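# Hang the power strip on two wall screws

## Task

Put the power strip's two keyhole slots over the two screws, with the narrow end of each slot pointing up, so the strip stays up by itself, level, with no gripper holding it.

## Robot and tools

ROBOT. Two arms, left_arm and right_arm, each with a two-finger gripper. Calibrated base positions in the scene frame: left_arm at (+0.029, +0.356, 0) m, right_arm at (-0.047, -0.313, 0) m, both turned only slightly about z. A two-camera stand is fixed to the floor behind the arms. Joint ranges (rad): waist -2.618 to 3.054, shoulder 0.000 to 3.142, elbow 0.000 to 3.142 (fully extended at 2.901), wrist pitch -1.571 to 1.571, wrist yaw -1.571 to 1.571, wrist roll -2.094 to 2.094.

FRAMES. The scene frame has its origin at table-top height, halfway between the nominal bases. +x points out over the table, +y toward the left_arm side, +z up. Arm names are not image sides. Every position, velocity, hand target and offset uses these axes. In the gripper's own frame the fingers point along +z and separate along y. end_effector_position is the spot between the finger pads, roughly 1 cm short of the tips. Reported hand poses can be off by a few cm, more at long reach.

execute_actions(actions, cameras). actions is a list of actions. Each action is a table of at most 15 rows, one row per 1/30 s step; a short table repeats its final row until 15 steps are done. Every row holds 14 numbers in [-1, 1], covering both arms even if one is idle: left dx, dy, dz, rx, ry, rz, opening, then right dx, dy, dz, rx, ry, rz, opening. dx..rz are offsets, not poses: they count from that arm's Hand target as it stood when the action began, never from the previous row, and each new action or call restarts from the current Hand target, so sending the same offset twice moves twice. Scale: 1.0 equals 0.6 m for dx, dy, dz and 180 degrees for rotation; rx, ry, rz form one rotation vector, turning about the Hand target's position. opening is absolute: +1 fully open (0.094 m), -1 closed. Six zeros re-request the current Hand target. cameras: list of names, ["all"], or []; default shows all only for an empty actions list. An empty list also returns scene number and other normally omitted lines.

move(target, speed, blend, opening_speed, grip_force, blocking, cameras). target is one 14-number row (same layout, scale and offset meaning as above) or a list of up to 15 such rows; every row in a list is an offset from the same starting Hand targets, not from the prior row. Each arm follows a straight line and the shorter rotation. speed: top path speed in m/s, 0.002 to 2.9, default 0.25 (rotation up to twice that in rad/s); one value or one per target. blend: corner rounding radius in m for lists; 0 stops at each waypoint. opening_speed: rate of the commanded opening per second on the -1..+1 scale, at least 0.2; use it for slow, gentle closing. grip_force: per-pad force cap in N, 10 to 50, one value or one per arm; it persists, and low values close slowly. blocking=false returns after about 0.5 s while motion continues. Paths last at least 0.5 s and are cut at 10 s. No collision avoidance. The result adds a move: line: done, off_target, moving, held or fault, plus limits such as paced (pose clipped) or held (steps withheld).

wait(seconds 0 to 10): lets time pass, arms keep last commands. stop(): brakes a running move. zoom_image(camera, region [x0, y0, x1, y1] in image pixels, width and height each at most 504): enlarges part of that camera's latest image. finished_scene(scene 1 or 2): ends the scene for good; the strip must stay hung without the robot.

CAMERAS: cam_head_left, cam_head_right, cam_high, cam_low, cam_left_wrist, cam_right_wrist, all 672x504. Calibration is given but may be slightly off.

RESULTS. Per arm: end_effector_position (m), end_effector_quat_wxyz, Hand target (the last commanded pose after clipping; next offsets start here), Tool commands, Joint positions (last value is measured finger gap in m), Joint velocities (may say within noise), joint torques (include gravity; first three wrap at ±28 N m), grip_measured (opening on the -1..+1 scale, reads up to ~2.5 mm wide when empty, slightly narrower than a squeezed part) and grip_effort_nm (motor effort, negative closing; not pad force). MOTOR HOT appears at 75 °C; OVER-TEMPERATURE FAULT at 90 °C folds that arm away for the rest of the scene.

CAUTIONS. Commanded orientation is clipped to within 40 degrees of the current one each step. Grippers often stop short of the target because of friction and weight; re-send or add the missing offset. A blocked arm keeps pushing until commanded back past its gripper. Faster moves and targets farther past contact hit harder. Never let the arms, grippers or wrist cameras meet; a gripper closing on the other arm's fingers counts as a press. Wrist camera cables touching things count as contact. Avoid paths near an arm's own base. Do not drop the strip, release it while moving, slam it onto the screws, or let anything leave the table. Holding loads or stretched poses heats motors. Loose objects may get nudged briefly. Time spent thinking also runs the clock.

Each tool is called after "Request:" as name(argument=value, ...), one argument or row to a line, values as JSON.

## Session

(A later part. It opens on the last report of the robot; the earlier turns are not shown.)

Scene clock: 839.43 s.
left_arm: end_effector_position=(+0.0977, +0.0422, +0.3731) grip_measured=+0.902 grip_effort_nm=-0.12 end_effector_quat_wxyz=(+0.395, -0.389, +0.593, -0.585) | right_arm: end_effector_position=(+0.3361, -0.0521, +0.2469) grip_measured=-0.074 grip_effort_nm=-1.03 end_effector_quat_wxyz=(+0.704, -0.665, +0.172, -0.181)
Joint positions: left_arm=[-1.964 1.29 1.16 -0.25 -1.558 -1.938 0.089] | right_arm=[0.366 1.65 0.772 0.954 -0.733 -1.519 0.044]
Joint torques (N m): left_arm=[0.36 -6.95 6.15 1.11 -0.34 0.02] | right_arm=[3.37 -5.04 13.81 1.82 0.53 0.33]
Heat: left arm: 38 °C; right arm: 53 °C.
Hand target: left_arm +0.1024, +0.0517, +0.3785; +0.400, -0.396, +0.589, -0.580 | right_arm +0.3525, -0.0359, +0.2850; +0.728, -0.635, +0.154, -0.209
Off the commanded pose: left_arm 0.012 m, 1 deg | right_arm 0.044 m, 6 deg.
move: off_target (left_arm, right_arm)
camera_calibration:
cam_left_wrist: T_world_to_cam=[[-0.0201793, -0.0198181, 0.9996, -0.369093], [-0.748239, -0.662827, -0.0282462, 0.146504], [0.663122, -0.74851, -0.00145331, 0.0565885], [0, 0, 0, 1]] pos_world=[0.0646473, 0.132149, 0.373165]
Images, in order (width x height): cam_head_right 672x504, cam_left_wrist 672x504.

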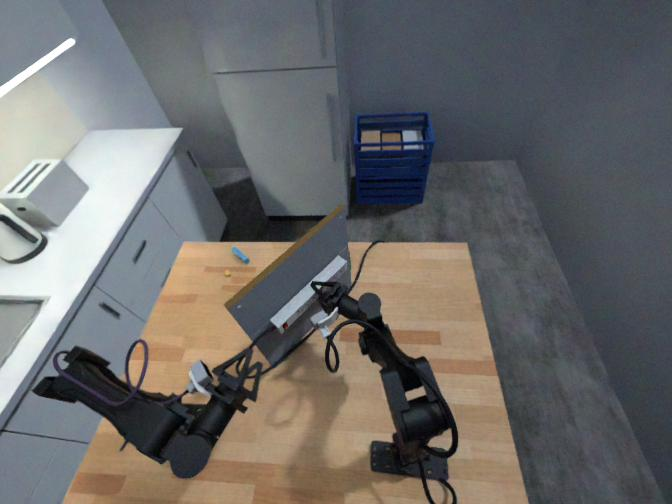

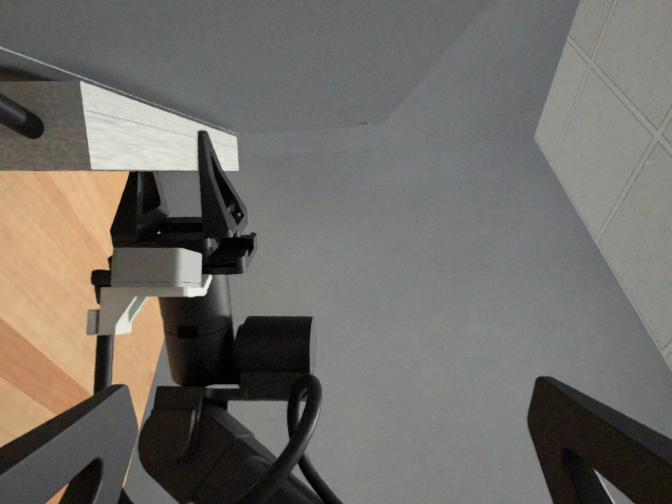

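Request:
move(
  target=[
    [0,0,0,0,0,0,0.9,-0.03,-0.036,0.016,0,0,0,-0.35],
    [0,0,0,0,0,0,0.9,0.01,0.012,0.012,0,0,0,-0.35],
  ],
  speed=0.05,
  cameras=["cam_left_wrist"],
)

Request:
zoom_image(
  camera="cam_left_wrist",
  region=[0, 40, 320, 280],
)

Scene clock: 847.23 s.
left_arm: end_effector_position=(+0.0977, +0.0422, +0.3731) grip_measured=+0.902 grip_effort_nm=-0.12 end_effector_quat_wxyz=(+0.395, -0.389, +0.593, -0.585) | right_arm: end_effector_position=(+0.3368, -0.0522, +0.2476) grip_measured=-0.074 grip_effort_nm=-1.02 end_effector_quat_wxyz=(+0.701, -0.669, +0.173, -0.178)
Joint positions: left_arm=[-1.964 1.29 1.16 -0.25 -1.558 -1.938 0.089] | right_arm=[0.364 1.644 0.782 0.923 -0.737 -1.526 0.044]
Joint velocities: left_arm=[-0.007 -0.002 -0.002 -0.154 -0.007 -0.007 -0.001] | right_arm=[within noise]
Joint torques (N m): left_arm=[0.32 -6.93 6.15 1.1 -0.34 0.02] | right_arm=[4.53 -4.41 15.94 1.78 0.7 0.4]
Heat: left arm: 38 °C; right arm: 53 °C.
Hand target: left_arm +0.1024, +0.0517, +0.3785; +0.400, -0.396, +0.589, -0.580 | right_arm +0.3586, -0.0287, +0.2922; +0.728, -0.635, +0.154, -0.209
Off the commanded pose: left_arm 0.012 m, 1 deg | right_arm 0.055 m, 7 deg.
move: off_target (left_arm, right_arm)
camera_calibration:
cam_left_wrist: T_world_to_cam=[[-0.0201793, -0.0198181, 0.9996, -0.369093], [-0.748239, -0.662827, -0.0282462, 0.146504], [0.663122, -0.74851, -0.00145331, 0.0565885], [0, 0, 0, 1]] pos_world=[0.0646473, 0.132149, 0.373165]
Images, in order (width x height): cam_left_wrist 672x504.

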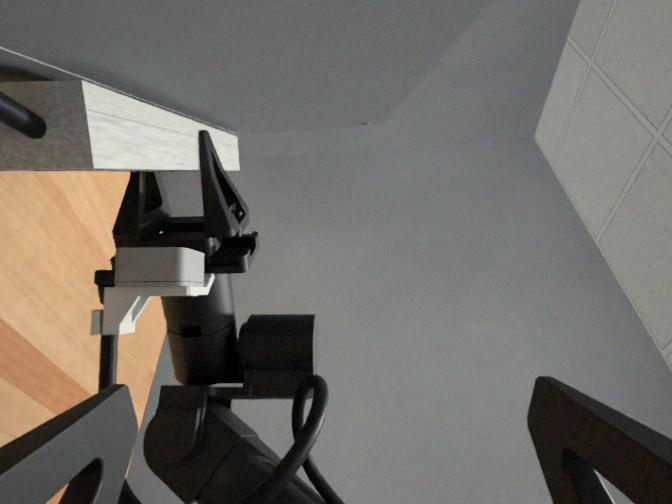

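Scaled by 1.575.

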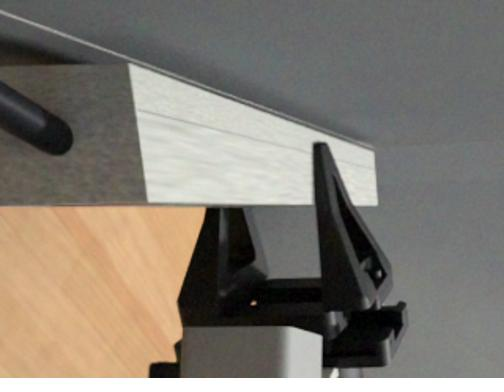

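Request:
move(
  target=[
    [0,0,0,0,0,0,0.9,-0.045,-0.054,0.016,0,0,0,-0.35],
    [0,0,0,0,0,0,0.9,-0.008,-0.01,0.01,0,0,0,-0.35],
    [0,0,0,0,0,0,0.9,0.003,0.004,0.01,0,0,0,-0.35],
  ],
  speed=0.05,
  cameras=["cam_left_wrist"],
)

Request:
zoom_image(
  camera="cam_left_wrist",
  region=[0, 40, 320, 280],
)

Scene clock: 855.13 s.
left_arm: end_effector_position=(+0.0977, +0.0422, +0.3731) grip_measured=+0.902 grip_effort_nm=-0.12 end_effector_quat_wxyz=(+0.395, -0.389, +0.593, -0.585) | right_arm: end_effector_position=(+0.3366, -0.0525, +0.2574) grip_measured=-0.074 grip_effort_nm=-1.02 end_effector_quat_wxyz=(+0.704, -0.666, +0.168, -0.181)
Joint positions: left_arm=[-1.964 1.29 1.16 -0.25 -1.558 -1.938 0.089] | right_arm=[0.362 1.627 0.798 0.904 -0.742 -1.524 0.044]
Joint torques (N m): left_arm=[0.36 -6.95 6.16 1.11 -0.34 0.03] | right_arm=[5.35 -3.43 16.5 1.71 0.76 0.36]
Heat: left arm: 38 °C; right arm: 53 °C.
Hand target: left_arm +0.1024, +0.0517, +0.3785; +0.400, -0.396, +0.589, -0.580 | right_arm +0.3604, -0.0263, +0.2982; +0.728, -0.635, +0.154, -0.209
Off the commanded pose: left_arm 0.012 m, 1 deg | right_arm 0.054 m, 6 deg.
move: off_target (left_arm, right_arm)
camera_calibration:
cam_left_wrist: T_world_to_cam=[[-0.0201793, -0.0198181, 0.9996, -0.369093], [-0.748239, -0.662827, -0.0282462, 0.146504], [0.663122, -0.74851, -0.00145331, 0.0565885], [0, 0, 0, 1]] pos_world=[0.0646473, 0.132149, 0.373165]
Images, in order (width x height): cam_left_wrist 672x504.

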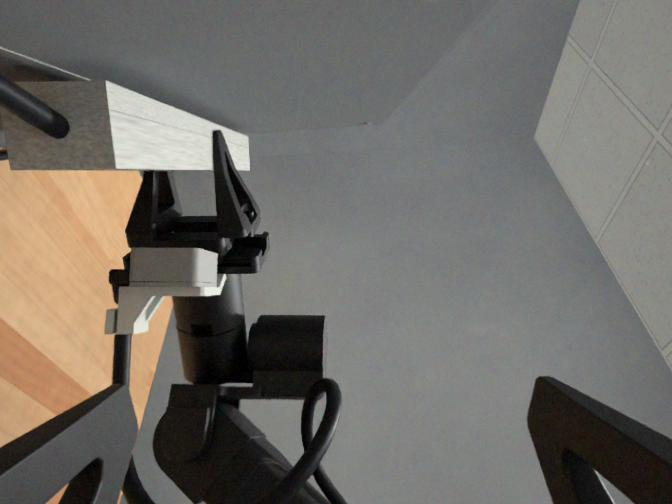

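Scaled by 1.575.

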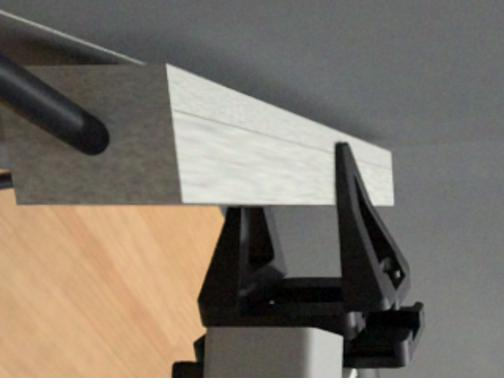

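Request:
execute_actions(
  actions=[
    [[0,0,0,0,0,0,0.9,-0.03,-0.036,-0.006,0,0,0,-0.35],[0,0,0,0,0,0,0.9,-0.03,-0.036,-0.006,0,0,0,-0.35],[0,0,0,0,0,0,0.9,-0.03,-0.036,-0.006,0,0,0,-0.35],[0,0,0,0,0,0,0.9,-0.03,-0.036,-0.006,0,0,0,-0.35],[0,0,0,0,0,0,0.9,0,0,-0.004,0,0,0,-0.35]],
  ],
)

Request:
execute_actions(
  actions=[
    [[0,0,0,0,0,0,0.9,-0.03,-0.036,-0.006,0,0,0,-0.35],[0,0,0,0,0,0,0.9,-0.03,-0.036,-0.006,0,0,0,-0.35],[0,0,0,0,0,0,0.9,-0.03,-0.036,-0.006,0,0,0,-0.35],[0,0,0,0,0,0,0.9,-0.03,-0.036,-0.006,0,0,0,-0.35],[0,0,0,0,0,0,0.9,0,0,-0.004,0,0,0,-0.35]],
  ],
)

Request:
execute_actions(
  actions=[
    [[0,0,0,0,0,0,0.9,-0.03,-0.036,-0.006,0,0,0,-0.35],[0,0,0,0,0,0,0.9,-0.03,-0.036,-0.006,0,0,0,-0.35],[0,0,0,0,0,0,0.9,-0.03,-0.036,-0.006,0,0,0,-0.35],[0,0,0,0,0,0,0.9,-0.03,-0.036,-0.006,0,0,0,-0.35],[0,0,0,0,0,0,0.9,0,0,-0.004,0,0,0,-0.35]],
  ],
  cameras=["cam_left_wrist"],
)

Request:
zoom_image(
  camera="cam_left_wrist",
  region=[0, 40, 320, 280],
)

Scene clock: 868.83 s.
left_arm: end_effector_position=(+0.0977, +0.0422, +0.3731) grip_measured=+0.902 grip_effort_nm=-0.12 end_effector_quat_wxyz=(+0.395, -0.389, +0.593, -0.585) | right_arm: end_effector_position=(+0.3366, -0.0525, +0.2574) grip_measured=-0.074 grip_effort_nm=-1.02 end_effector_quat_wxyz=(+0.705, -0.666, +0.166, -0.180)
Joint positions: left_arm=[-1.964 1.29 1.16 -0.25 -1.558 -1.938 0.089] | right_arm=[0.36 1.631 0.799 0.909 -0.749 -1.523 0.044]
Joint torques (N m): left_arm=[0.32 -6.94 6.16 1.1 -0.35 0.02] | right_arm=[5.38 -3.29 16.17 1.77 0.82 0.36]
Heat: left arm: 38 °C; right arm: 56 °C.
Hand target: left_arm +0.1024, +0.0517, +0.3785; +0.400, -0.396, +0.589, -0.580 | right_arm +0.3604, -0.0264, +0.2957; +0.728, -0.635, +0.154, -0.209
Off the commanded pose: left_arm 0.012 m, 1 deg | right_arm 0.052 m, 6 deg.

Scene clock: 869.53 s.
left_arm: end_effector_position=(+0.0977, +0.0422, +0.3731) grip_measured=+0.902 grip_effort_nm=-0.12 end_effector_quat_wxyz=(+0.395, -0.389, +0.593, -0.585) | right_arm: end_effector_position=(+0.3367, -0.0525, +0.2574) grip_measured=-0.074 grip_effort_nm=-1.03 end_effector_quat_wxyz=(+0.706, -0.665, +0.164, -0.179)
Joint positions: left_arm=[-1.964 1.29 1.16 -0.25 -1.558 -1.938 0.089] | right_arm=[0.359 1.635 0.8 0.919 -0.754 -1.521 0.044]
Joint torques (N m): left_arm=[0.31 -6.95 6.17 1.11 -0.34 0.03] | right_arm=[5.59 -3.03 15.6 1.74 0.9 0.3]
Heat: left arm: 38 °C; right arm: 56 °C.
Hand target: left_arm +0.1024, +0.0517, +0.3785; +0.400, -0.396, +0.589, -0.580 | right_arm +0.3604, -0.0263, +0.2934; +0.728, -0.635, +0.154, -0.209
Off the commanded pose: left_arm 0.012 m, 1 deg | right_arm 0.050 m, 6 deg.

Scene clock: 870.23 s.
left_arm: end_effector_position=(+0.0977, +0.0422, +0.3731) grip_measured=+0.902 grip_effort_nm=-0.12 end_effector_quat_wxyz=(+0.395, -0.389, +0.593, -0.585) | right_arm: end_effector_position=(+0.3367, -0.0525, +0.2574) grip_measured=-0.074 grip_effort_nm=-1.02 end_effector_quat_wxyz=(+0.707, -0.664, +0.162, -0.179)
Joint positions: left_arm=[-1.964 1.29 1.16 -0.25 -1.558 -1.938 0.089] | right_arm=[0.357 1.64 0.799 0.93 -0.758 -1.519 0.044]
Joint torques (N m): left_arm=[0.31 -6.95 6.19 1.1 -0.34 0.03] | right_arm=[5.65 -3.06 15.46 1.69 0.93 0.31]
Heat: left arm: 38 °C; right arm: 56 °C.
Hand target: left_arm +0.1024, +0.0517, +0.3785; +0.400, -0.396, +0.589, -0.580 | right_arm +0.3603, -0.0263, +0.2911; +0.728, -0.635, +0.154, -0.209
Off the commanded pose: left_arm 0.012 m, 1 deg | right_arm 0.049 m, 5 deg.
camera_calibration:
cam_left_wrist: T_world_to_cam=[[-0.0201793, -0.0198181, 0.9996, -0.369093], [-0.748239, -0.662827, -0.0282462, 0.146504], [0.663122, -0.74851, -0.00145331, 0.0565885], [0, 0, 0, 1]] pos_world=[0.0646473, 0.132149, 0.373165]
Images, in order (width x height): cam_left_wrist 672x504.

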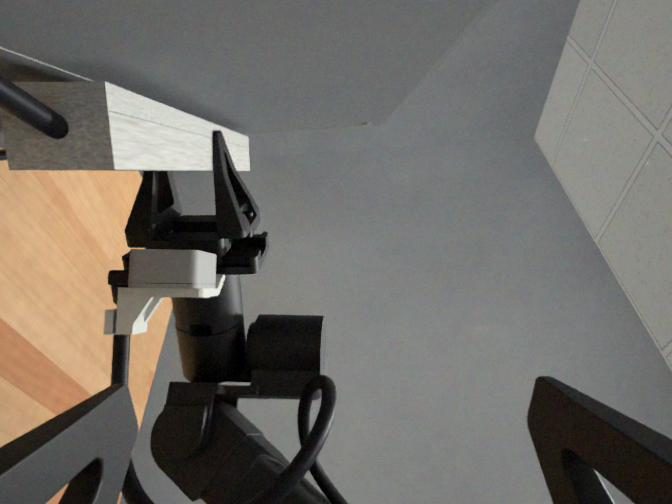

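Scaled by 1.575.

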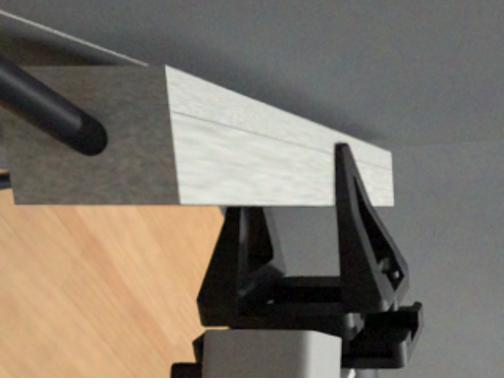

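Request:
execute_actions(
  actions=[
    [[0,0,0,0,0,0,0.9,-0.055,-0.066,0.01,0,0,0,-0.35],[0,0,0,0,0,0,0.9,-0.055,-0.066,0.01,0,0,0,-0.35],[0,0,0,0,0,0,0.9,-0.055,-0.066,0.01,0,0,0,-0.35],[0,0,0,0,0,0,0.9,-0.055,-0.066,0.0,0,0,0,-0.35],[0,0,0,0,0,0,0.9,-0.055,-0.066,0.0,0,0,0,-0.35],[0,0,0,0,0,0,0.9,-0.055,-0.066,0.0,0,0,0,-0.35],[0,0,0,0,0,0,0.9,0,0,0.006,0,0,0,-0.35]],
  ],
)

Request:
execute_actions(
  actions=[
    [[0,0,0,0,0,0,0.9,-0.055,-0.066,0.01,0,0,0,-0.35],[0,0,0,0,0,0,0.9,-0.055,-0.066,0.01,0,0,0,-0.35],[0,0,0,0,0,0,0.9,-0.055,-0.066,0.01,0,0,0,-0.35],[0,0,0,0,0,0,0.9,-0.055,-0.066,0.0,0,0,0,-0.35],[0,0,0,0,0,0,0.9,-0.055,-0.066,0.0,0,0,0,-0.35],[0,0,0,0,0,0,0.9,-0.055,-0.066,0.0,0,0,0,-0.35],[0,0,0,0,0,0,0.9,0,0,-0.004,0,0,0,-0.35]],
  ],
  cameras=["cam_left_wrist"],
)

Request:
zoom_image(
  camera="cam_left_wrist",
  region=[0, 40, 320, 280],
)

Scene clock: 879.67 s.
left_arm: end_effector_position=(+0.0977, +0.0422, +0.3731) grip_measured=+0.902 grip_effort_nm=-0.12 end_effector_quat_wxyz=(+0.395, -0.389, +0.593, -0.585) | right_arm: end_effector_position=(+0.3401, -0.0544, +0.2602) grip_measured=-0.074 grip_effort_nm=-1.02 end_effector_quat_wxyz=(+0.707, -0.661, +0.166, -0.189)
Joint positions: left_arm=[-1.964 1.29 1.16 -0.25 -1.558 -1.938 0.089] | right_arm=[0.357 1.637 0.802 0.932 -0.737 -1.521 0.044]
Joint torques (N m): left_arm=[0.32 -6.94 6.17 1.11 -0.35 0.02] | right_arm=[5.56 -3.36 15.91 1.58 0.74 0.28]
Heat: left arm: 38 °C; right arm: 58 °C.
Hand target: left_arm +0.1024, +0.0517, +0.3785; +0.400, -0.396, +0.589, -0.580 | right_arm +0.3604, -0.0263, +0.2947; +0.728, -0.635, +0.154, -0.209
Off the commanded pose: left_arm 0.012 m, 1 deg | right_arm 0.049 m, 5 deg.

Scene clock: 880.37 s.
left_arm: end_effector_position=(+0.0977, +0.0422, +0.3731) grip_measured=+0.902 grip_effort_nm=-0.12 end_effector_quat_wxyz=(+0.395, -0.389, +0.593, -0.585) | right_arm: end_effector_position=(+0.3415, -0.0547, +0.2645) grip_measured=-0.074 grip_effort_nm=-1.03 end_effector_quat_wxyz=(+0.709, -0.658, +0.162, -0.194)
Joint positions: left_arm=[-1.964 1.29 1.16 -0.25 -1.558 -1.938 0.089] | right_arm=[0.355 1.639 0.81 0.94 -0.738 -1.522 0.044]
Joint torques (N m): left_arm=[0.34 -6.94 6.15 1.1 -0.34 0.03] | right_arm=[6.04 -2.63 15.01 1.58 0.77 0.26]
Heat: left arm: 38 °C; right arm: 58 °C.
Hand target: left_arm +0.1024, +0.0517, +0.3785; +0.400, -0.396, +0.589, -0.580 | right_arm +0.3604, -0.0264, +0.2923; +0.728, -0.635, +0.154, -0.209
Off the commanded pose: left_arm 0.012 m, 1 deg | right_arm 0.044 m, 4 deg.
camera_calibration:
cam_left_wrist: T_world_to_cam=[[-0.0201793, -0.0198181, 0.9996, -0.369093], [-0.748239, -0.662827, -0.0282462, 0.146504], [0.663122, -0.74851, -0.00145331, 0.0565885], [0, 0, 0, 1]] pos_world=[0.0646473, 0.132149, 0.373165]
Images, in order (width x height): cam_left_wrist 672x504.

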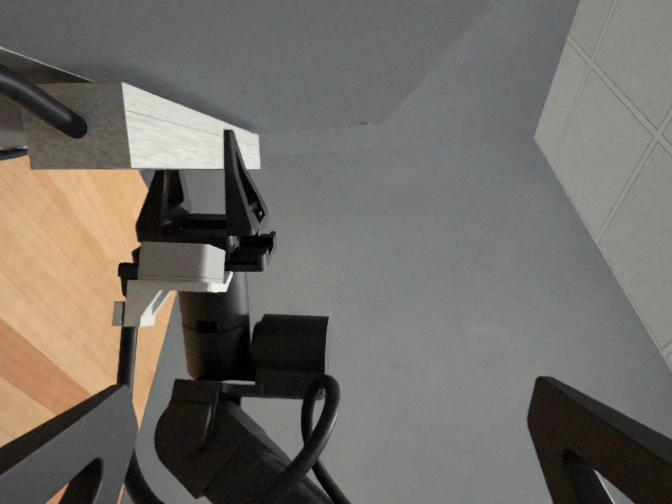

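Scaled by 1.575.

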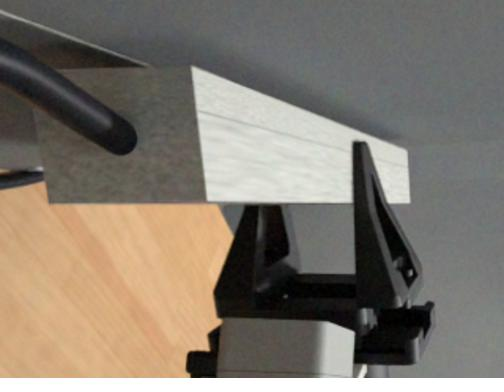

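Request:
execute_actions(
  actions=[
    [[0,0,0,0,0,0,0.9,-0.055,-0.06,-0.03,0,0,0,-0.35],[0,0,0,0,0,0,0.9,-0.055,-0.06,-0.03,0,0,0,-0.35],[0,0,0,0,0,0,0.9,-0.055,-0.06,-0.03,0,0,0,-0.35],[0,0,0,0,0,0,0.9,-0.055,-0.06,-0.03,0,0,0,-0.35],[0,0,0,0,0,0,0.9,-0.055,-0.06,-0.03,0,0,0,-0.35],[0,0,0,0,0,0,0.9,-0.055,-0.06,-0.03,0,0,0,-0.35],[0,0,0,0,0,0,0.9,-0.004,0.003,-0.006,0,0,0,-0.35]],
  ],
)

Request:
execute_actions(
  actions=[
    [[0,0,0,0,0,0,0.9,-0.055,-0.06,-0.03,0,0,0,-0.35],[0,0,0,0,0,0,0.9,-0.055,-0.06,-0.03,0,0,0,-0.35],[0,0,0,0,0,0,0.9,-0.055,-0.06,-0.03,0,0,0,-0.35],[0,0,0,0,0,0,0.9,-0.055,-0.06,-0.03,0,0,0,-0.35],[0,0,0,0,0,0,0.9,-0.055,-0.06,-0.03,0,0,0,-0.35],[0,0,0,0,0,0,0.9,-0.055,-0.06,-0.03,0,0,0,-0.35],[0,0,0,0,0,0,0.9,-0.004,0.003,-0.0,0,0,0,-0.35]],
  ],
  cameras=["cam_left_wrist"],
)

Request:
zoom_image(
  camera="cam_left_wrist",
  region=[0, 40, 320, 280],
)

Scene clock: 889.13 s.
left_arm: end_effector_position=(+0.0977, +0.0422, +0.3731) grip_measured=+0.902 grip_effort_nm=-0.12 end_effector_quat_wxyz=(+0.395, -0.389, +0.593, -0.585) | right_arm: end_effector_position=(+0.3388, -0.0513, +0.2421) grip_measured=-0.074 grip_effort_nm=-1.02 end_effector_quat_wxyz=(+0.700, -0.667, +0.177, -0.185)
Joint positions: left_arm=[-1.964 1.29 1.16 -0.25 -1.558 -1.938 0.089] | right_arm=[0.372 1.661 0.771 0.953 -0.713 -1.528 0.044]
Joint torques (N m): left_arm=[0.32 -6.94 6.16 1.1 -0.34 0.03] | right_arm=[4.97 -4.67 16.32 1.63 0.58 0.37]
Heat: left arm: 38 °C; right arm: 59 °C.
Hand target: left_arm +0.1024, +0.0517, +0.3785; +0.400, -0.396, +0.589, -0.580 | right_arm +0.3580, -0.0245, +0.2886; +0.728, -0.635, +0.154, -0.209
Off the commanded pose: left_arm 0.012 m, 1 deg | right_arm 0.057 m, 6 deg.

Scene clock: 889.83 s.
left_arm: end_effector_position=(+0.0977, +0.0422, +0.3731) grip_measured=+0.902 grip_effort_nm=-0.12 end_effector_quat_wxyz=(+0.395, -0.389, +0.593, -0.585) | right_arm: end_effector_position=(+0.3376, -0.0495, +0.2323) grip_measured=-0.074 grip_effort_nm=-1.02 end_effector_quat_wxyz=(+0.694, -0.672, +0.187, -0.181)
Joint positions: left_arm=[-1.964 1.29 1.16 -0.25 -1.558 -1.938 0.089] | right_arm=[0.381 1.667 0.756 0.947 -0.696 -1.53 0.044]
Joint torques (N m): left_arm=[0.34 -6.95 6.15 1.11 -0.35 0.03] | right_arm=[4.56 -6.04 16.44 1.73 0.45 0.43]
Heat: left arm: 38 °C; right arm: 59 °C.
Hand target: left_arm +0.1024, +0.0517, +0.3785; +0.400, -0.396, +0.589, -0.580 | right_arm +0.3556, -0.0228, +0.2887; +0.728, -0.635, +0.154, -0.209
Off the commanded pose: left_arm 0.012 m, 1 deg | right_arm 0.065 m, 8 deg.
camera_calibration:
cam_left_wrist: T_world_to_cam=[[-0.0201793, -0.0198181, 0.9996, -0.369093], [-0.748239, -0.662827, -0.0282462, 0.146504], [0.663122, -0.74851, -0.00145331, 0.0565885], [0, 0, 0, 1]] pos_world=[0.0646473, 0.132149, 0.373165]
Images, in order (width x height): cam_left_wrist 672x504.

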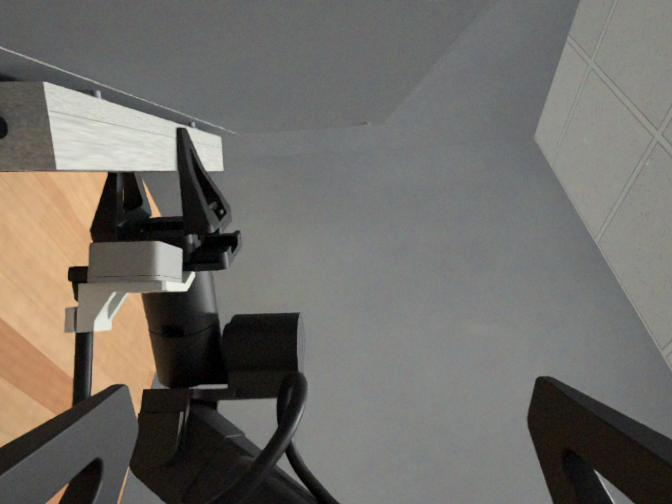

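Scaled by 1.575.

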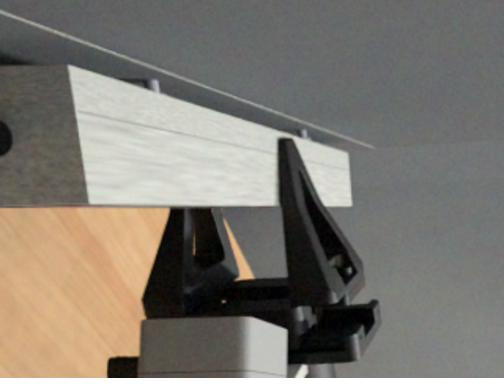

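Request:
move(
  target=[
    [0,0,0,0,0,0,0.9,-0.045,-0.07,0.01,-0.0072,-0.0086,0,-0.35],
    [0,0,0,0,0,0,0.9,-0.003,-0.02,-0.002,-0.0072,-0.0086,0,-0.35],
  ],
  speed=0.05,
  cameras=["cam_left_wrist"],
)

Request:
zoom_image(
  camera="cam_left_wrist",
  region=[0, 40, 320, 280],
)

Scene clock: 906.83 s.
left_arm: end_effector_position=(+0.0977, +0.0422, +0.3731) grip_measured=+0.902 grip_effort_nm=-0.12 end_effector_quat_wxyz=(+0.395, -0.389, +0.593, -0.585) | right_arm: end_effector_position=(+0.3381, -0.0516, +0.2504) grip_measured=-0.074 grip_effort_nm=-1.02 end_effector_quat_wxyz=(+0.698, -0.669, +0.160, -0.199)
Joint positions: left_arm=[-1.964 1.29 1.16 -0.25 -1.558 -1.938 0.089] | right_arm=[0.369 1.643 0.785 0.929 -0.721 -1.568 0.044]
Joint torques (N m): left_arm=[0.35 -6.97 6.17 1.1 -0.35 0.02] | right_arm=[2.81 -4.63 14.13 1.76 0.37 0.41]
Heat: left arm: 38 °C; right arm: 56 °C.
Hand target: left_arm +0.1024, +0.0517, +0.3785; +0.400, -0.396, +0.589, -0.580 | right_arm +0.3538, -0.0347, +0.2873; +0.723, -0.640, +0.142, -0.219
Off the commanded pose: left_arm 0.012 m, 1 deg | right_arm 0.044 m, 5 deg.
move: off_target (left_arm, right_arm)
camera_calibration:
cam_left_wrist: T_world_to_cam=[[-0.0201793, -0.0198181, 0.9996, -0.369093], [-0.748239, -0.662827, -0.0282462, 0.146504], [0.663122, -0.74851, -0.00145331, 0.0565885], [0, 0, 0, 1]] pos_world=[0.0646473, 0.132149, 0.373165]
Images, in order (width x height): cam_left_wrist 672x504.

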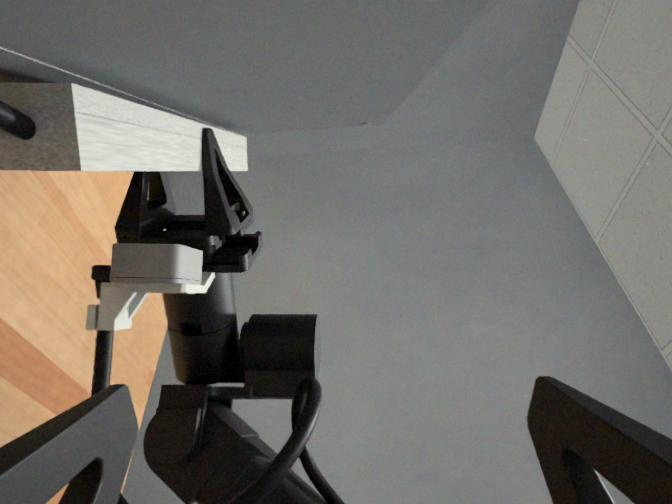

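Scaled by 1.575.

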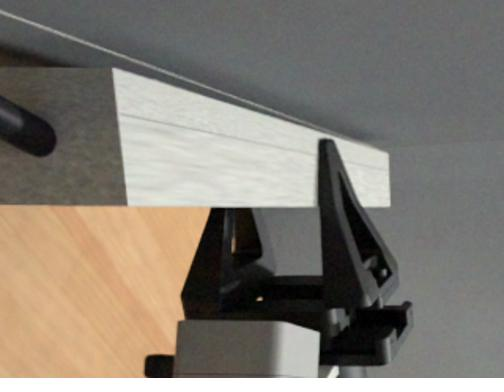

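Request:
move(
  target=[
    [0,0,0,0,0,0,0.9,-0.04,-0.05,0.008,0.005,0.006,0,-0.35],
    [0,0,0,0,0,0,0.9,0,0,-0.002,0.005,0.006,0,-0.35],
    [0,0,0,0,0,0,0.9,0.015,0.018,0.003,0.005,0.006,0,-0.35],
  ],
  speed=0.05,
  cameras=["cam_left_wrist"],
)

Request:
zoom_image(
  camera="cam_left_wrist",
  region=[0, 40, 320, 280],
)

Scene clock: 917.40 s.
left_arm: end_effector_position=(+0.0977, +0.0422, +0.3731) grip_measured=+0.902 grip_effort_nm=-0.12 end_effector_quat_wxyz=(+0.395, -0.389, +0.593, -0.585) | right_arm: end_effector_position=(+0.3386, -0.0518, +0.2528) grip_measured=-0.074 grip_effort_nm=-1.03 end_effector_quat_wxyz=(+0.705, -0.663, +0.159, -0.196)
Joint positions: left_arm=[-1.964 1.29 1.16 -0.25 -1.558 -1.938 0.089] | right_arm=[0.366 1.654 0.785 0.964 -0.729 -1.542 0.044]
Joint torques (N m): left_arm=[0.34 -6.94 6.17 1.1 -0.33 0.03] | right_arm=[5.31 -3.25 17.14 1.48 0.72 0.42]
Heat: left arm: 38 °C; right arm: 53 °C.
Hand target: left_arm +0.1024, +0.0517, +0.3785; +0.400, -0.396, +0.589, -0.580 | right_arm +0.3628, -0.0239, +0.2891; +0.726, -0.636, +0.150, -0.212
Off the commanded pose: left_arm 0.012 m, 1 deg | right_arm 0.052 m, 4 deg.
move: off_target (left_arm, right_arm)
camera_calibration:
cam_left_wrist: T_world_to_cam=[[-0.0201793, -0.0198181, 0.9996, -0.369093], [-0.748239, -0.662827, -0.0282462, 0.146504], [0.663122, -0.74851, -0.00145331, 0.0565885], [0, 0, 0, 1]] pos_world=[0.0646473, 0.132149, 0.373165]
Images, in order (width x height): cam_left_wrist 672x504.

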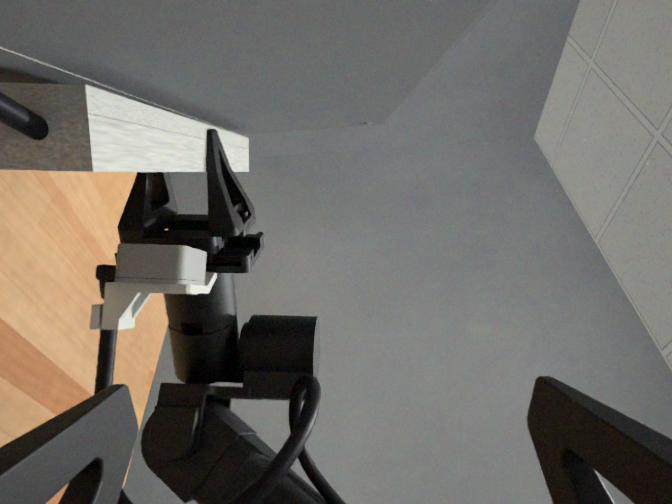

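Scaled by 1.575.

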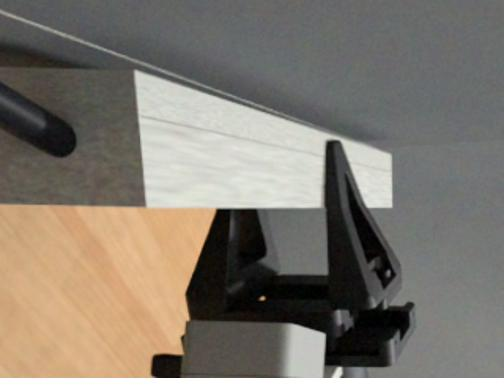

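Request:
move(
  target=[
    [0,0,0,0,0,0,0.9,-0.055,-0.066,0.0,0.005,0.006,0,-0.35],
    [0,0,0,0,0,0,0.9,-0.055,-0.066,-0.01,0.005,0.006,0,-0.35],
    [0,0,0,0,0,0,0.9,-0.014,-0.018,-0.01,0.005,0.006,0,-0.35],
  ],
  speed=0.05,
  cameras=["cam_left_wrist"],
)

Request:
zoom_image(
  camera="cam_left_wrist",
  region=[0, 40, 320, 280],
)

Scene clock: 927.33 s.
left_arm: end_effector_position=(+0.0977, +0.0422, +0.3731) grip_measured=+0.902 grip_effort_nm=-0.12 end_effector_quat_wxyz=(+0.395, -0.389, +0.593, -0.585) | right_arm: end_effector_position=(+0.3382, -0.0511, +0.2435) grip_measured=-0.074 grip_effort_nm=-1.03 end_effector_quat_wxyz=(+0.703, -0.664, +0.176, -0.186)
Joint positions: left_arm=[-1.964 1.29 1.16 -0.25 -1.558 -1.938 0.089] | right_arm=[0.373 1.663 0.768 0.97 -0.712 -1.52 0.044]
Joint torques (N m): left_arm=[0.34 -6.95 6.17 1.1 -0.33 0.02] | right_arm=[2.92 -4.97 14.37 1.73 0.37 0.45]
Heat: left arm: 38 °C; right arm: 53 °C.
Hand target: left_arm +0.1024, +0.0517, +0.3785; +0.400, -0.396, +0.589, -0.580 | right_arm +0.3544, -0.0348, +0.2832; +0.730, -0.632, +0.159, -0.205
Off the commanded pose: left_arm 0.012 m, 1 deg | right_arm 0.046 m, 6 deg.
move: off_target (left_arm, right_arm)
camera_calibration:
cam_left_wrist: T_world_to_cam=[[-0.0201793, -0.0198181, 0.9996, -0.369093], [-0.748239, -0.662827, -0.0282462, 0.146504], [0.663122, -0.74851, -0.00145331, 0.0565885], [0, 0, 0, 1]] pos_world=[0.0646473, 0.132149, 0.373165]
Images, in order (width x height): cam_left_wrist 672x504.

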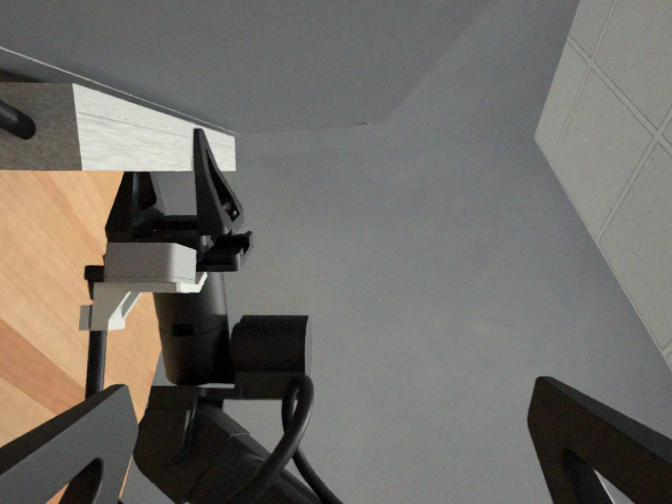

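Scaled by 1.575.

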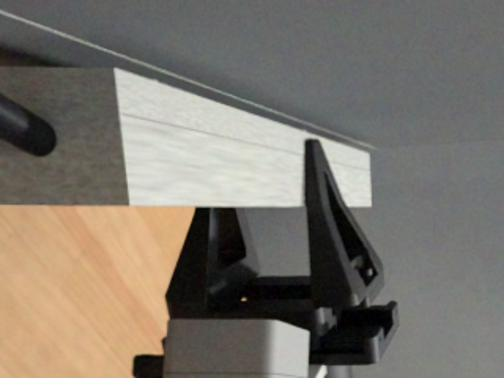

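Request:
move(
  target=[
    [0,0,0,0,0,0,0.9,-0.045,-0.054,0.014,-0.003,-0.0036,0,-0.35],
    [0,0,0,0,0,0,0.9,0.0,0.0,0.005,-0.003,-0.0036,0,-0.35],
    [0,0,0,0,0,0,0.9,0.02,0.024,0.012,-0.003,-0.0036,0,-0.35],
  ],
  speed=0.05,
  cameras=["cam_left_wrist"],
)

Request:
zoom_image(
  camera="cam_left_wrist",
  region=[0, 40, 320, 280],
)

Scene clock: 934.50 s.
left_arm: end_effector_position=(+0.0977, +0.0422, +0.3731) grip_measured=+0.902 grip_effort_nm=-0.12 end_effector_quat_wxyz=(+0.395, -0.389, +0.593, -0.585) | right_arm: end_effector_position=(+0.3388, -0.0510, +0.2476) grip_measured=-0.074 grip_effort_nm=-1.02 end_effector_quat_wxyz=(+0.704, -0.666, +0.169, -0.183)
Joint positions: left_arm=[-1.964 1.29 1.16 -0.25 -1.558 -1.938 0.089] | right_arm=[0.366 1.66 0.785 0.953 -0.733 -1.526 0.044]
Joint torques (N m): left_arm=[0.35 -6.94 6.16 1.1 -0.34 0.03] | right_arm=[5.65 -3.26 18.07 1.52 0.79 0.41]
Heat: left arm: 38 °C; right arm: 53 °C.
Hand target: left_arm +0.1024, +0.0517, +0.3785; +0.400, -0.396, +0.589, -0.580 | right_arm +0.3665, -0.0204, +0.2904; +0.728, -0.635, +0.153, -0.210
Off the commanded pose: left_arm 0.012 m, 1 deg | right_arm 0.059 m, 6 deg.
move: off_target (left_arm, right_arm)
camera_calibration:
cam_left_wrist: T_world_to_cam=[[-0.0201793, -0.0198181, 0.9996, -0.369093], [-0.748239, -0.662827, -0.0282462, 0.146504], [0.663122, -0.74851, -0.00145331, 0.0565885], [0, 0, 0, 1]] pos_world=[0.0646473, 0.132149, 0.373165]
Images, in order (width x height): cam_left_wrist 672x504.

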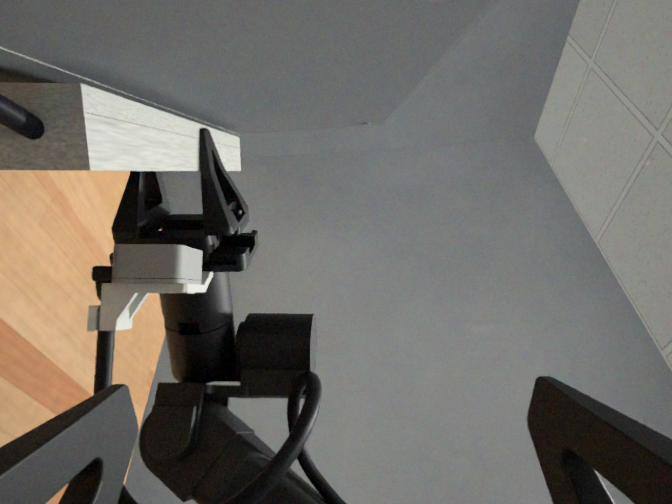

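Scaled by 1.575.

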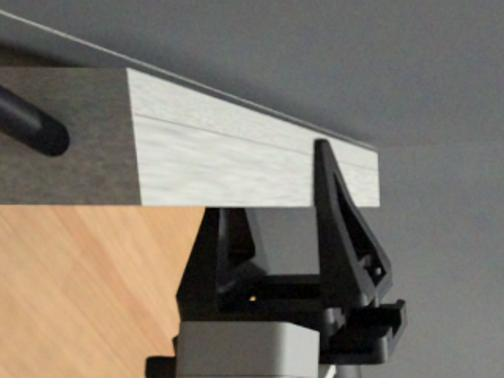

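Request:
move(
  target=[
    [0,0,0,0,0,0,0.9,-0.045,-0.07,0.012,0,0,0,-0.35],
    [0,0,0,0,0,0,0.9,-0.01,-0.033,-0.002,0,0,0,-0.35],
    [0,0,0,0,0,0,0.9,0.01,-0.009,0.003,0,0,0,-0.35],
  ],
  speed=0.05,
  cameras=["cam_left_wrist"],
)

Request:
zoom_image(
  camera="cam_left_wrist",
  region=[0, 40, 320, 280],
)

Scene clock: 945.03 s.
left_arm: end_effector_position=(+0.0977, +0.0422, +0.3731) grip_measured=+0.902 grip_effort_nm=-0.12 end_effector_quat_wxyz=(+0.395, -0.389, +0.593, -0.585) | right_arm: end_effector_position=(+0.3443, -0.0549, +0.2502) grip_measured=-0.074 grip_effort_nm=-1.02 end_effector_quat_wxyz=(+0.704, -0.666, +0.166, -0.181)
Joint positions: left_arm=[-1.964 1.29 1.16 -0.25 -1.558 -1.938 0.089] | right_arm=[0.346 1.671 0.809 0.942 -0.76 -1.524 0.044]
Joint torques (N m): left_arm=[0.34 -6.95 6.17 1.1 -0.35 0.02] | right_arm=[5.48 -3.44 17.89 1.57 0.86 0.38]
Heat: left arm: 38 °C; right arm: 53 °C.
Hand target: left_arm +0.1024, +0.0517, +0.3785; +0.400, -0.396, +0.589, -0.580 | right_arm +0.3724, -0.0258, +0.2921; +0.728, -0.635, +0.154, -0.210
Off the commanded pose: left_arm 0.012 m, 1 deg | right_arm 0.058 m, 6 deg.
move: off_target (left_arm, right_arm)
camera_calibration:
cam_left_wrist: T_world_to_cam=[[-0.0201793, -0.0198181, 0.9996, -0.369093], [-0.748239, -0.662827, -0.0282462, 0.146504], [0.663122, -0.74851, -0.00145331, 0.0565885], [0, 0, 0, 1]] pos_world=[0.0646473, 0.132149, 0.373165]
Images, in order (width x height): cam_left_wrist 672x504.

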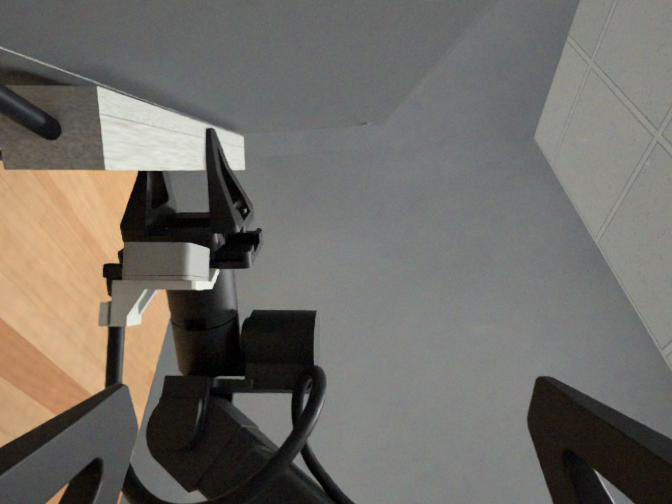

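Scaled by 1.575.

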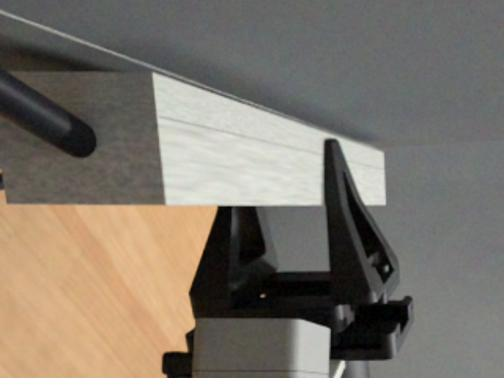

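Request:
move(
  target=[
    [0,0,0,0,0,0,0.9,-0.06,-0.06,0.01,0,0,0,-0.35],
    [0,0,0,0,0,0,0.9,-0.092,-0.032,0.006,-0.002,-0.0024,0,-0.35],
    [0,0,0,0,0,0,0.9,-0.041,0.009,0.0,-0.002,-0.0024,0,-0.35],
  ],
  speed=0.06,
  cameras=["cam_left_wrist"],
)

Request:
zoom_image(
  camera="cam_left_wrist",
  region=[0, 40, 320, 280],
)

Scene clock: 965.60 s.
left_arm: end_effector_position=(+0.0977, +0.0422, +0.3731) grip_measured=+0.902 grip_effort_nm=-0.12 end_effector_quat_wxyz=(+0.395, -0.389, +0.593, -0.585) | right_arm: end_effector_position=(+0.3267, -0.0427, +0.2599) grip_measured=-0.074 grip_effort_nm=-1.02 end_effector_quat_wxyz=(+0.708, -0.661, +0.160, -0.191)
Joint positions: left_arm=[-1.964 1.29 1.16 -0.25 -1.558 -1.938 0.089] | right_arm=[0.404 1.612 0.77 0.939 -0.697 -1.535 0.044]
Joint torques (N m): left_arm=[0.31 -6.97 6.2 1.1 -0.34 0.03] | right_arm=[4.21 -3.03 15.82 1.57 0.62 0.21]
Heat: left arm: 38 °C; right arm: 59 °C.
Hand target: left_arm +0.1024, +0.0517, +0.3785; +0.400, -0.396, +0.589, -0.580 | right_arm +0.3478, -0.0204, +0.2922; +0.726, -0.636, +0.150, -0.213
Off the commanded pose: left_arm 0.012 m, 1 deg | right_arm 0.045 m, 4 deg.
move: off_target (left_arm, right_arm)
camera_calibration:
cam_left_wrist: T_world_to_cam=[[-0.0201793, -0.0198181, 0.9996, -0.369093], [-0.748239, -0.662827, -0.0282462, 0.146504], [0.663122, -0.74851, -0.00145331, 0.0565885], [0, 0, 0, 1]] pos_world=[0.0646473, 0.132149, 0.373165]
Images, in order (width x height): cam_left_wrist 672x504.

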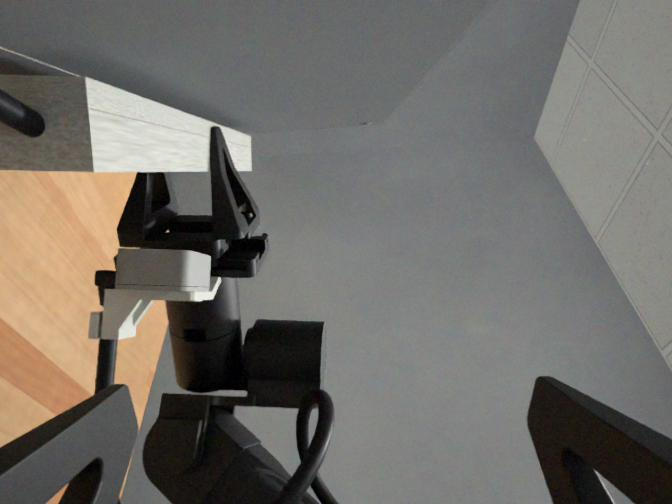

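Scaled by 1.575.

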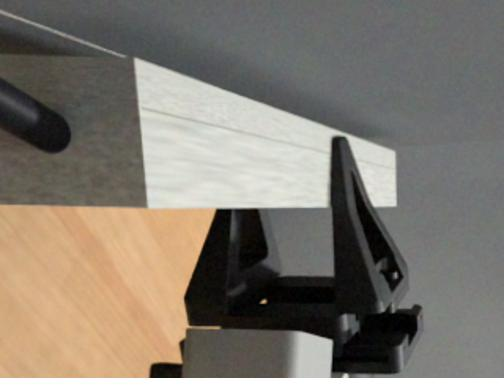

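Request:
move(
  target=[
    [0,0,0,0,0,0,0.9,-0.06,-0.072,0.0,0,0,0,-0.35],
    [0,0,0,0,0,0,0.9,-0.06,-0.072,-0.012,0.002,0.0024,0,-0.35],
    [0,0,0,0,0,0,0.9,-0.008,-0.01,-0.016,0.002,0.0024,0,-0.35],
  ],
  speed=0.05,
  cameras=["cam_left_wrist"],
)

Request:
zoom_image(
  camera="cam_left_wrist",
  region=[0, 40, 320, 280],
)

Scene clock: 973.07 s.
left_arm: end_effector_position=(+0.0977, +0.0422, +0.3731) grip_measured=+0.902 grip_effort_nm=-0.12 end_effector_quat_wxyz=(+0.395, -0.389, +0.593, -0.585) | right_arm: end_effector_position=(+0.3277, -0.0425, +0.2402) grip_measured=-0.074 grip_effort_nm=-1.03 end_effector_quat_wxyz=(+0.698, -0.669, +0.175, -0.185)
Joint positions: left_arm=[-1.964 1.29 1.16 -0.25 -1.558 -1.938 0.089] | right_arm=[0.409 1.637 0.742 0.951 -0.679 -1.538 0.044]
Joint torques (N m): left_arm=[0.32 -6.91 6.19 1.09 -0.34 0.03] | right_arm=[2.74 -4.92 14.05 1.93 0.36 0.42]
Heat: left arm: 38 °C; right arm: 58 °C.
Hand target: left_arm +0.1024, +0.0517, +0.3785; +0.400, -0.396, +0.589, -0.580 | right_arm +0.3429, -0.0263, +0.2825; +0.728, -0.635, +0.153, -0.210
Off the commanded pose: left_arm 0.012 m, 1 deg | right_arm 0.048 m, 6 deg.
move: off_target (left_arm, right_arm)
camera_calibration:
cam_left_wrist: T_world_to_cam=[[-0.0201793, -0.0198181, 0.9996, -0.369093], [-0.748239, -0.662827, -0.0282462, 0.146504], [0.663122, -0.74851, -0.00145331, 0.0565885], [0, 0, 0, 1]] pos_world=[0.0646473, 0.132149, 0.373165]
Images, in order (width x height): cam_left_wrist 672x504.

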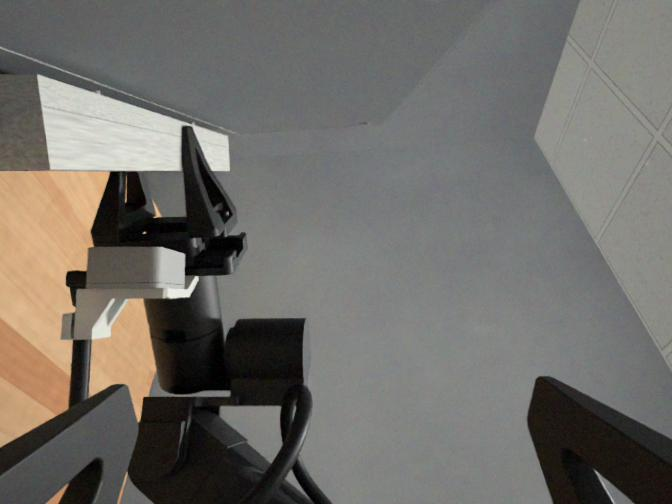

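Scaled by 1.575.

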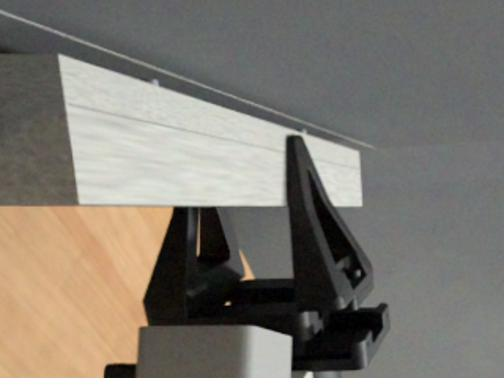

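Request:
move(
  target=[
    [0,0,0,0,0,0,0.9,-0.05,-0.06,0.02,0,0,0,-0.35],
    [0,0,0,0,0,0,0.9,0.0,0.0,0.02,0,0,0,-0.35],
    [0,0,0,0,0,0,0.9,0.012,0.014,0.02,0,0,0,-0.35],
  ],
  speed=0.05,
  cameras=["cam_left_wrist"],
)

Request:
zoom_image(
  camera="cam_left_wrist",
  region=[0, 40, 320, 280],
)

Scene clock: 983.30 s.
left_arm: end_effector_position=(+0.0977, +0.0422, +0.3731) grip_measured=+0.902 grip_effort_nm=-0.12 end_effector_quat_wxyz=(+0.395, -0.389, +0.593, -0.585) | right_arm: end_effector_position=(+0.3278, -0.0429, +0.2522) grip_measured=-0.074 grip_effort_nm=-1.03 end_effector_quat_wxyz=(+0.701, -0.667, +0.171, -0.184)
Joint positions: left_arm=[-1.964 1.29 1.16 -0.25 -1.558 -1.938 0.089] | right_arm=[0.404 1.615 0.766 0.915 -0.692 -1.535 0.044]
Joint torques (N m): left_arm=[0.36 -6.93 6.16 1.12 -0.34 0.03] | right_arm=[4.33 -3.19 16.62 1.78 0.58 0.33]
Heat: left arm: 38 °C; right arm: 58 °C.
Hand target: left_arm +0.1024, +0.0517, +0.3785; +0.400, -0.396, +0.589, -0.580 | right_arm +0.3501, -0.0179, +0.2947; +0.728, -0.635, +0.153, -0.210
Off the commanded pose: left_arm 0.012 m, 1 deg | right_arm 0.054 m, 6 deg.
move: off_target (left_arm, right_arm)
camera_calibration:
cam_left_wrist: T_world_to_cam=[[-0.0201793, -0.0198181, 0.9996, -0.369093], [-0.748239, -0.662827, -0.0282462, 0.146504], [0.663122, -0.74851, -0.00145331, 0.0565885], [0, 0, 0, 1]] pos_world=[0.0646473, 0.132149, 0.373165]
Images, in order (width x height): cam_left_wrist 672x504.

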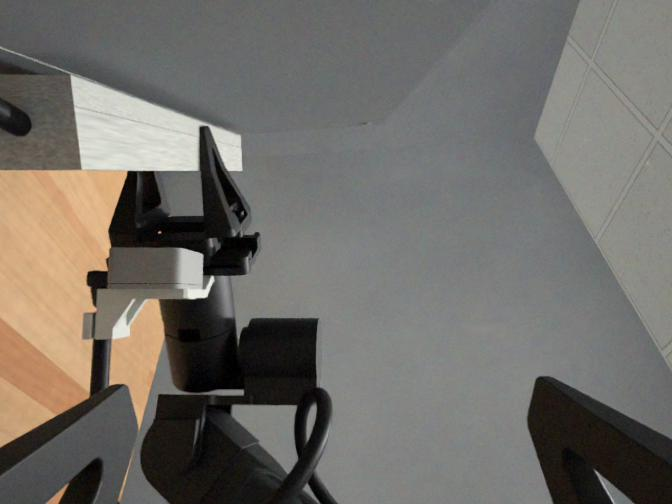

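Scaled by 1.575.

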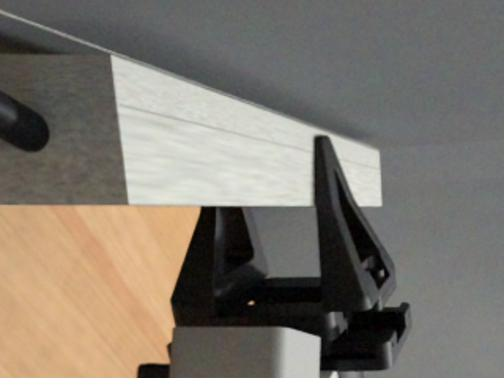

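Request:
move(
  target=[
    [0,0,0,0,0,0,0.9,0.02,0.024,0.0,0,0,0.01,-0.35],
    [0,0,0,0,0,0,0.9,0.02,0.024,0.02,0,0,-0.01,-0.35],
    [0,0,0,0,0,0,0.9,0.02,0.024,-0.04,0,0,0.01,-0.35],
    [0,0,0,0,0,0,0.9,0.02,0.024,0.0,0,0,0,-0.35],
  ],
  speed=0.08,
  cameras=["cam_left_wrist"],
)

Request:
zoom_image(
  camera="cam_left_wrist",
  region=[0, 40, 320, 280],
)

Scene clock: 991.10 s.
left_arm: end_effector_position=(+0.0977, +0.0422, +0.3731) grip_measured=+0.902 grip_effort_nm=-0.12 end_effector_quat_wxyz=(+0.395, -0.389, +0.593, -0.585) | right_arm: end_effector_position=(+0.3284, -0.0424, +0.2511) grip_measured=-0.074 grip_effort_nm=-1.02 end_effector_quat_wxyz=(+0.717, -0.664, +0.137, -0.163)
Joint positions: left_arm=[-1.964 1.29 1.16 -0.25 -1.558 -1.938 0.089] | right_arm=[0.372 1.681 0.79 1.009 -0.802 -1.507 0.044]
Joint torques (N m): left_arm=[0.34 -6.95 6.17 1.09 -0.35 0.03] | right_arm=[9.05 -4.97 17.88 0.94 1.74 0.17]
Heat: left arm: 38 °C; right arm: 59 °C.
Hand target: left_arm +0.1024, +0.0517, +0.3785; +0.400, -0.396, +0.589, -0.580 | right_arm +0.3621, -0.0035, +0.2947; +0.728, -0.635, +0.153, -0.210
Off the commanded pose: left_arm 0.012 m, 1 deg | right_arm 0.068 m, 7 deg.
move: off_target (left_arm, right_arm)
camera_calibration:
cam_left_wrist: T_world_to_cam=[[-0.0201793, -0.0198181, 0.9996, -0.369093], [-0.748239, -0.662827, -0.0282462, 0.146504], [0.663122, -0.74851, -0.00145331, 0.0565885], [0, 0, 0, 1]] pos_world=[0.0646473, 0.132149, 0.373165]
Images, in order (width x height): cam_left_wrist 672x504.

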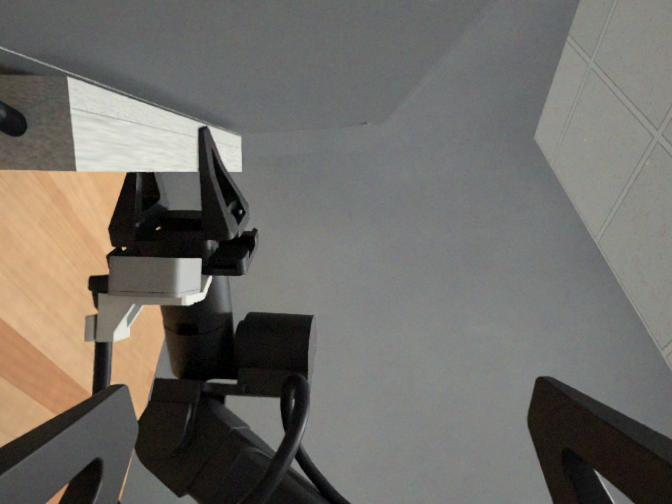

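Scaled by 1.575.

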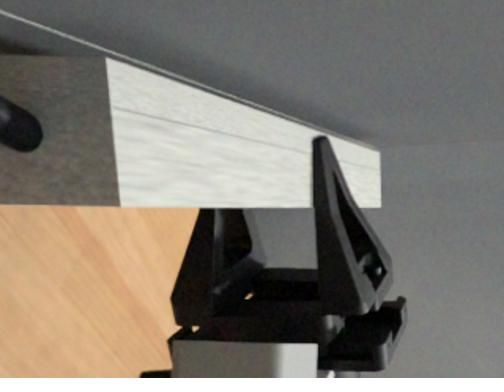

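Request:
move(
  target=[
    [0,0,0,0,0,0,0.9,-0.06,-0.105,0.0,-0.0048,-0.0057,0,-0.35],
    [0,0,0,0,0,0,0.9,-0.014,-0.052,-0.0145,-0.0048,-0.0057,0,-0.35],
  ],
  speed=0.05,
  cameras=["cam_left_wrist"],
)

Request:
zoom_image(
  camera="cam_left_wrist",
  region=[0, 40, 320, 280],
)

Scene clock: 1014.77 s.
left_arm: end_effector_position=(+0.0977, +0.0422, +0.3731) grip_measured=+0.902 grip_effort_nm=-0.11 end_effector_quat_wxyz=(+0.395, -0.389, +0.593, -0.585) | right_arm: end_effector_position=(+0.3345, -0.0474, +0.2520) grip_measured=-0.074 grip_effort_nm=-1.03 end_effector_quat_wxyz=(+0.704, -0.669, +0.151, -0.185)
Joint positions: left_arm=[-1.964 1.29 1.16 -0.25 -1.558 -1.938 0.089] | right_arm=[0.372 1.652 0.792 0.941 -0.752 -1.549 0.044]
Joint torques (N m): left_arm=[0.35 -6.97 6.17 1.11 -0.33 0.03] | right_arm=[2.73 -4.67 13.22 1.71 0.69 0.38]
Heat: left arm: 38 °C; right arm: 58 °C.
Hand target: left_arm +0.1024, +0.0517, +0.3785; +0.400, -0.396, +0.589, -0.580 | right_arm +0.3538, -0.0347, +0.2859; +0.724, -0.638, +0.145, -0.216
Off the commanded pose: left_arm 0.012 m, 1 deg | right_arm 0.041 m, 6 deg.
move: off_target (left_arm, right_arm)
camera_calibration:
cam_left_wrist: T_world_to_cam=[[-0.0201793, -0.0198181, 0.9996, -0.369093], [-0.748239, -0.662827, -0.0282462, 0.146504], [0.663122, -0.74851, -0.00145331, 0.0565885], [0, 0, 0, 1]] pos_world=[0.0646473, 0.132149, 0.373165]
Images, in order (width x height): cam_left_wrist 672x504.

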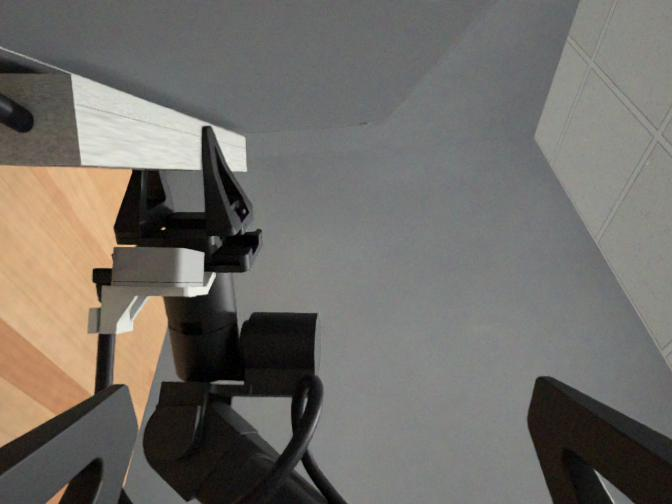

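Scaled by 1.575.

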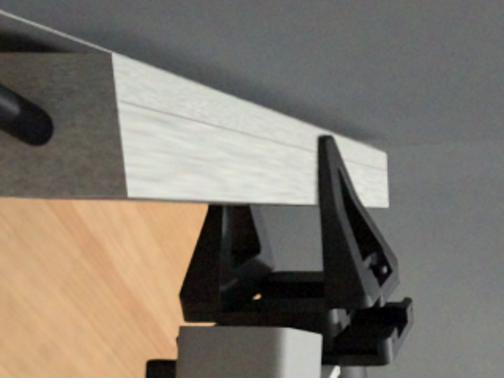

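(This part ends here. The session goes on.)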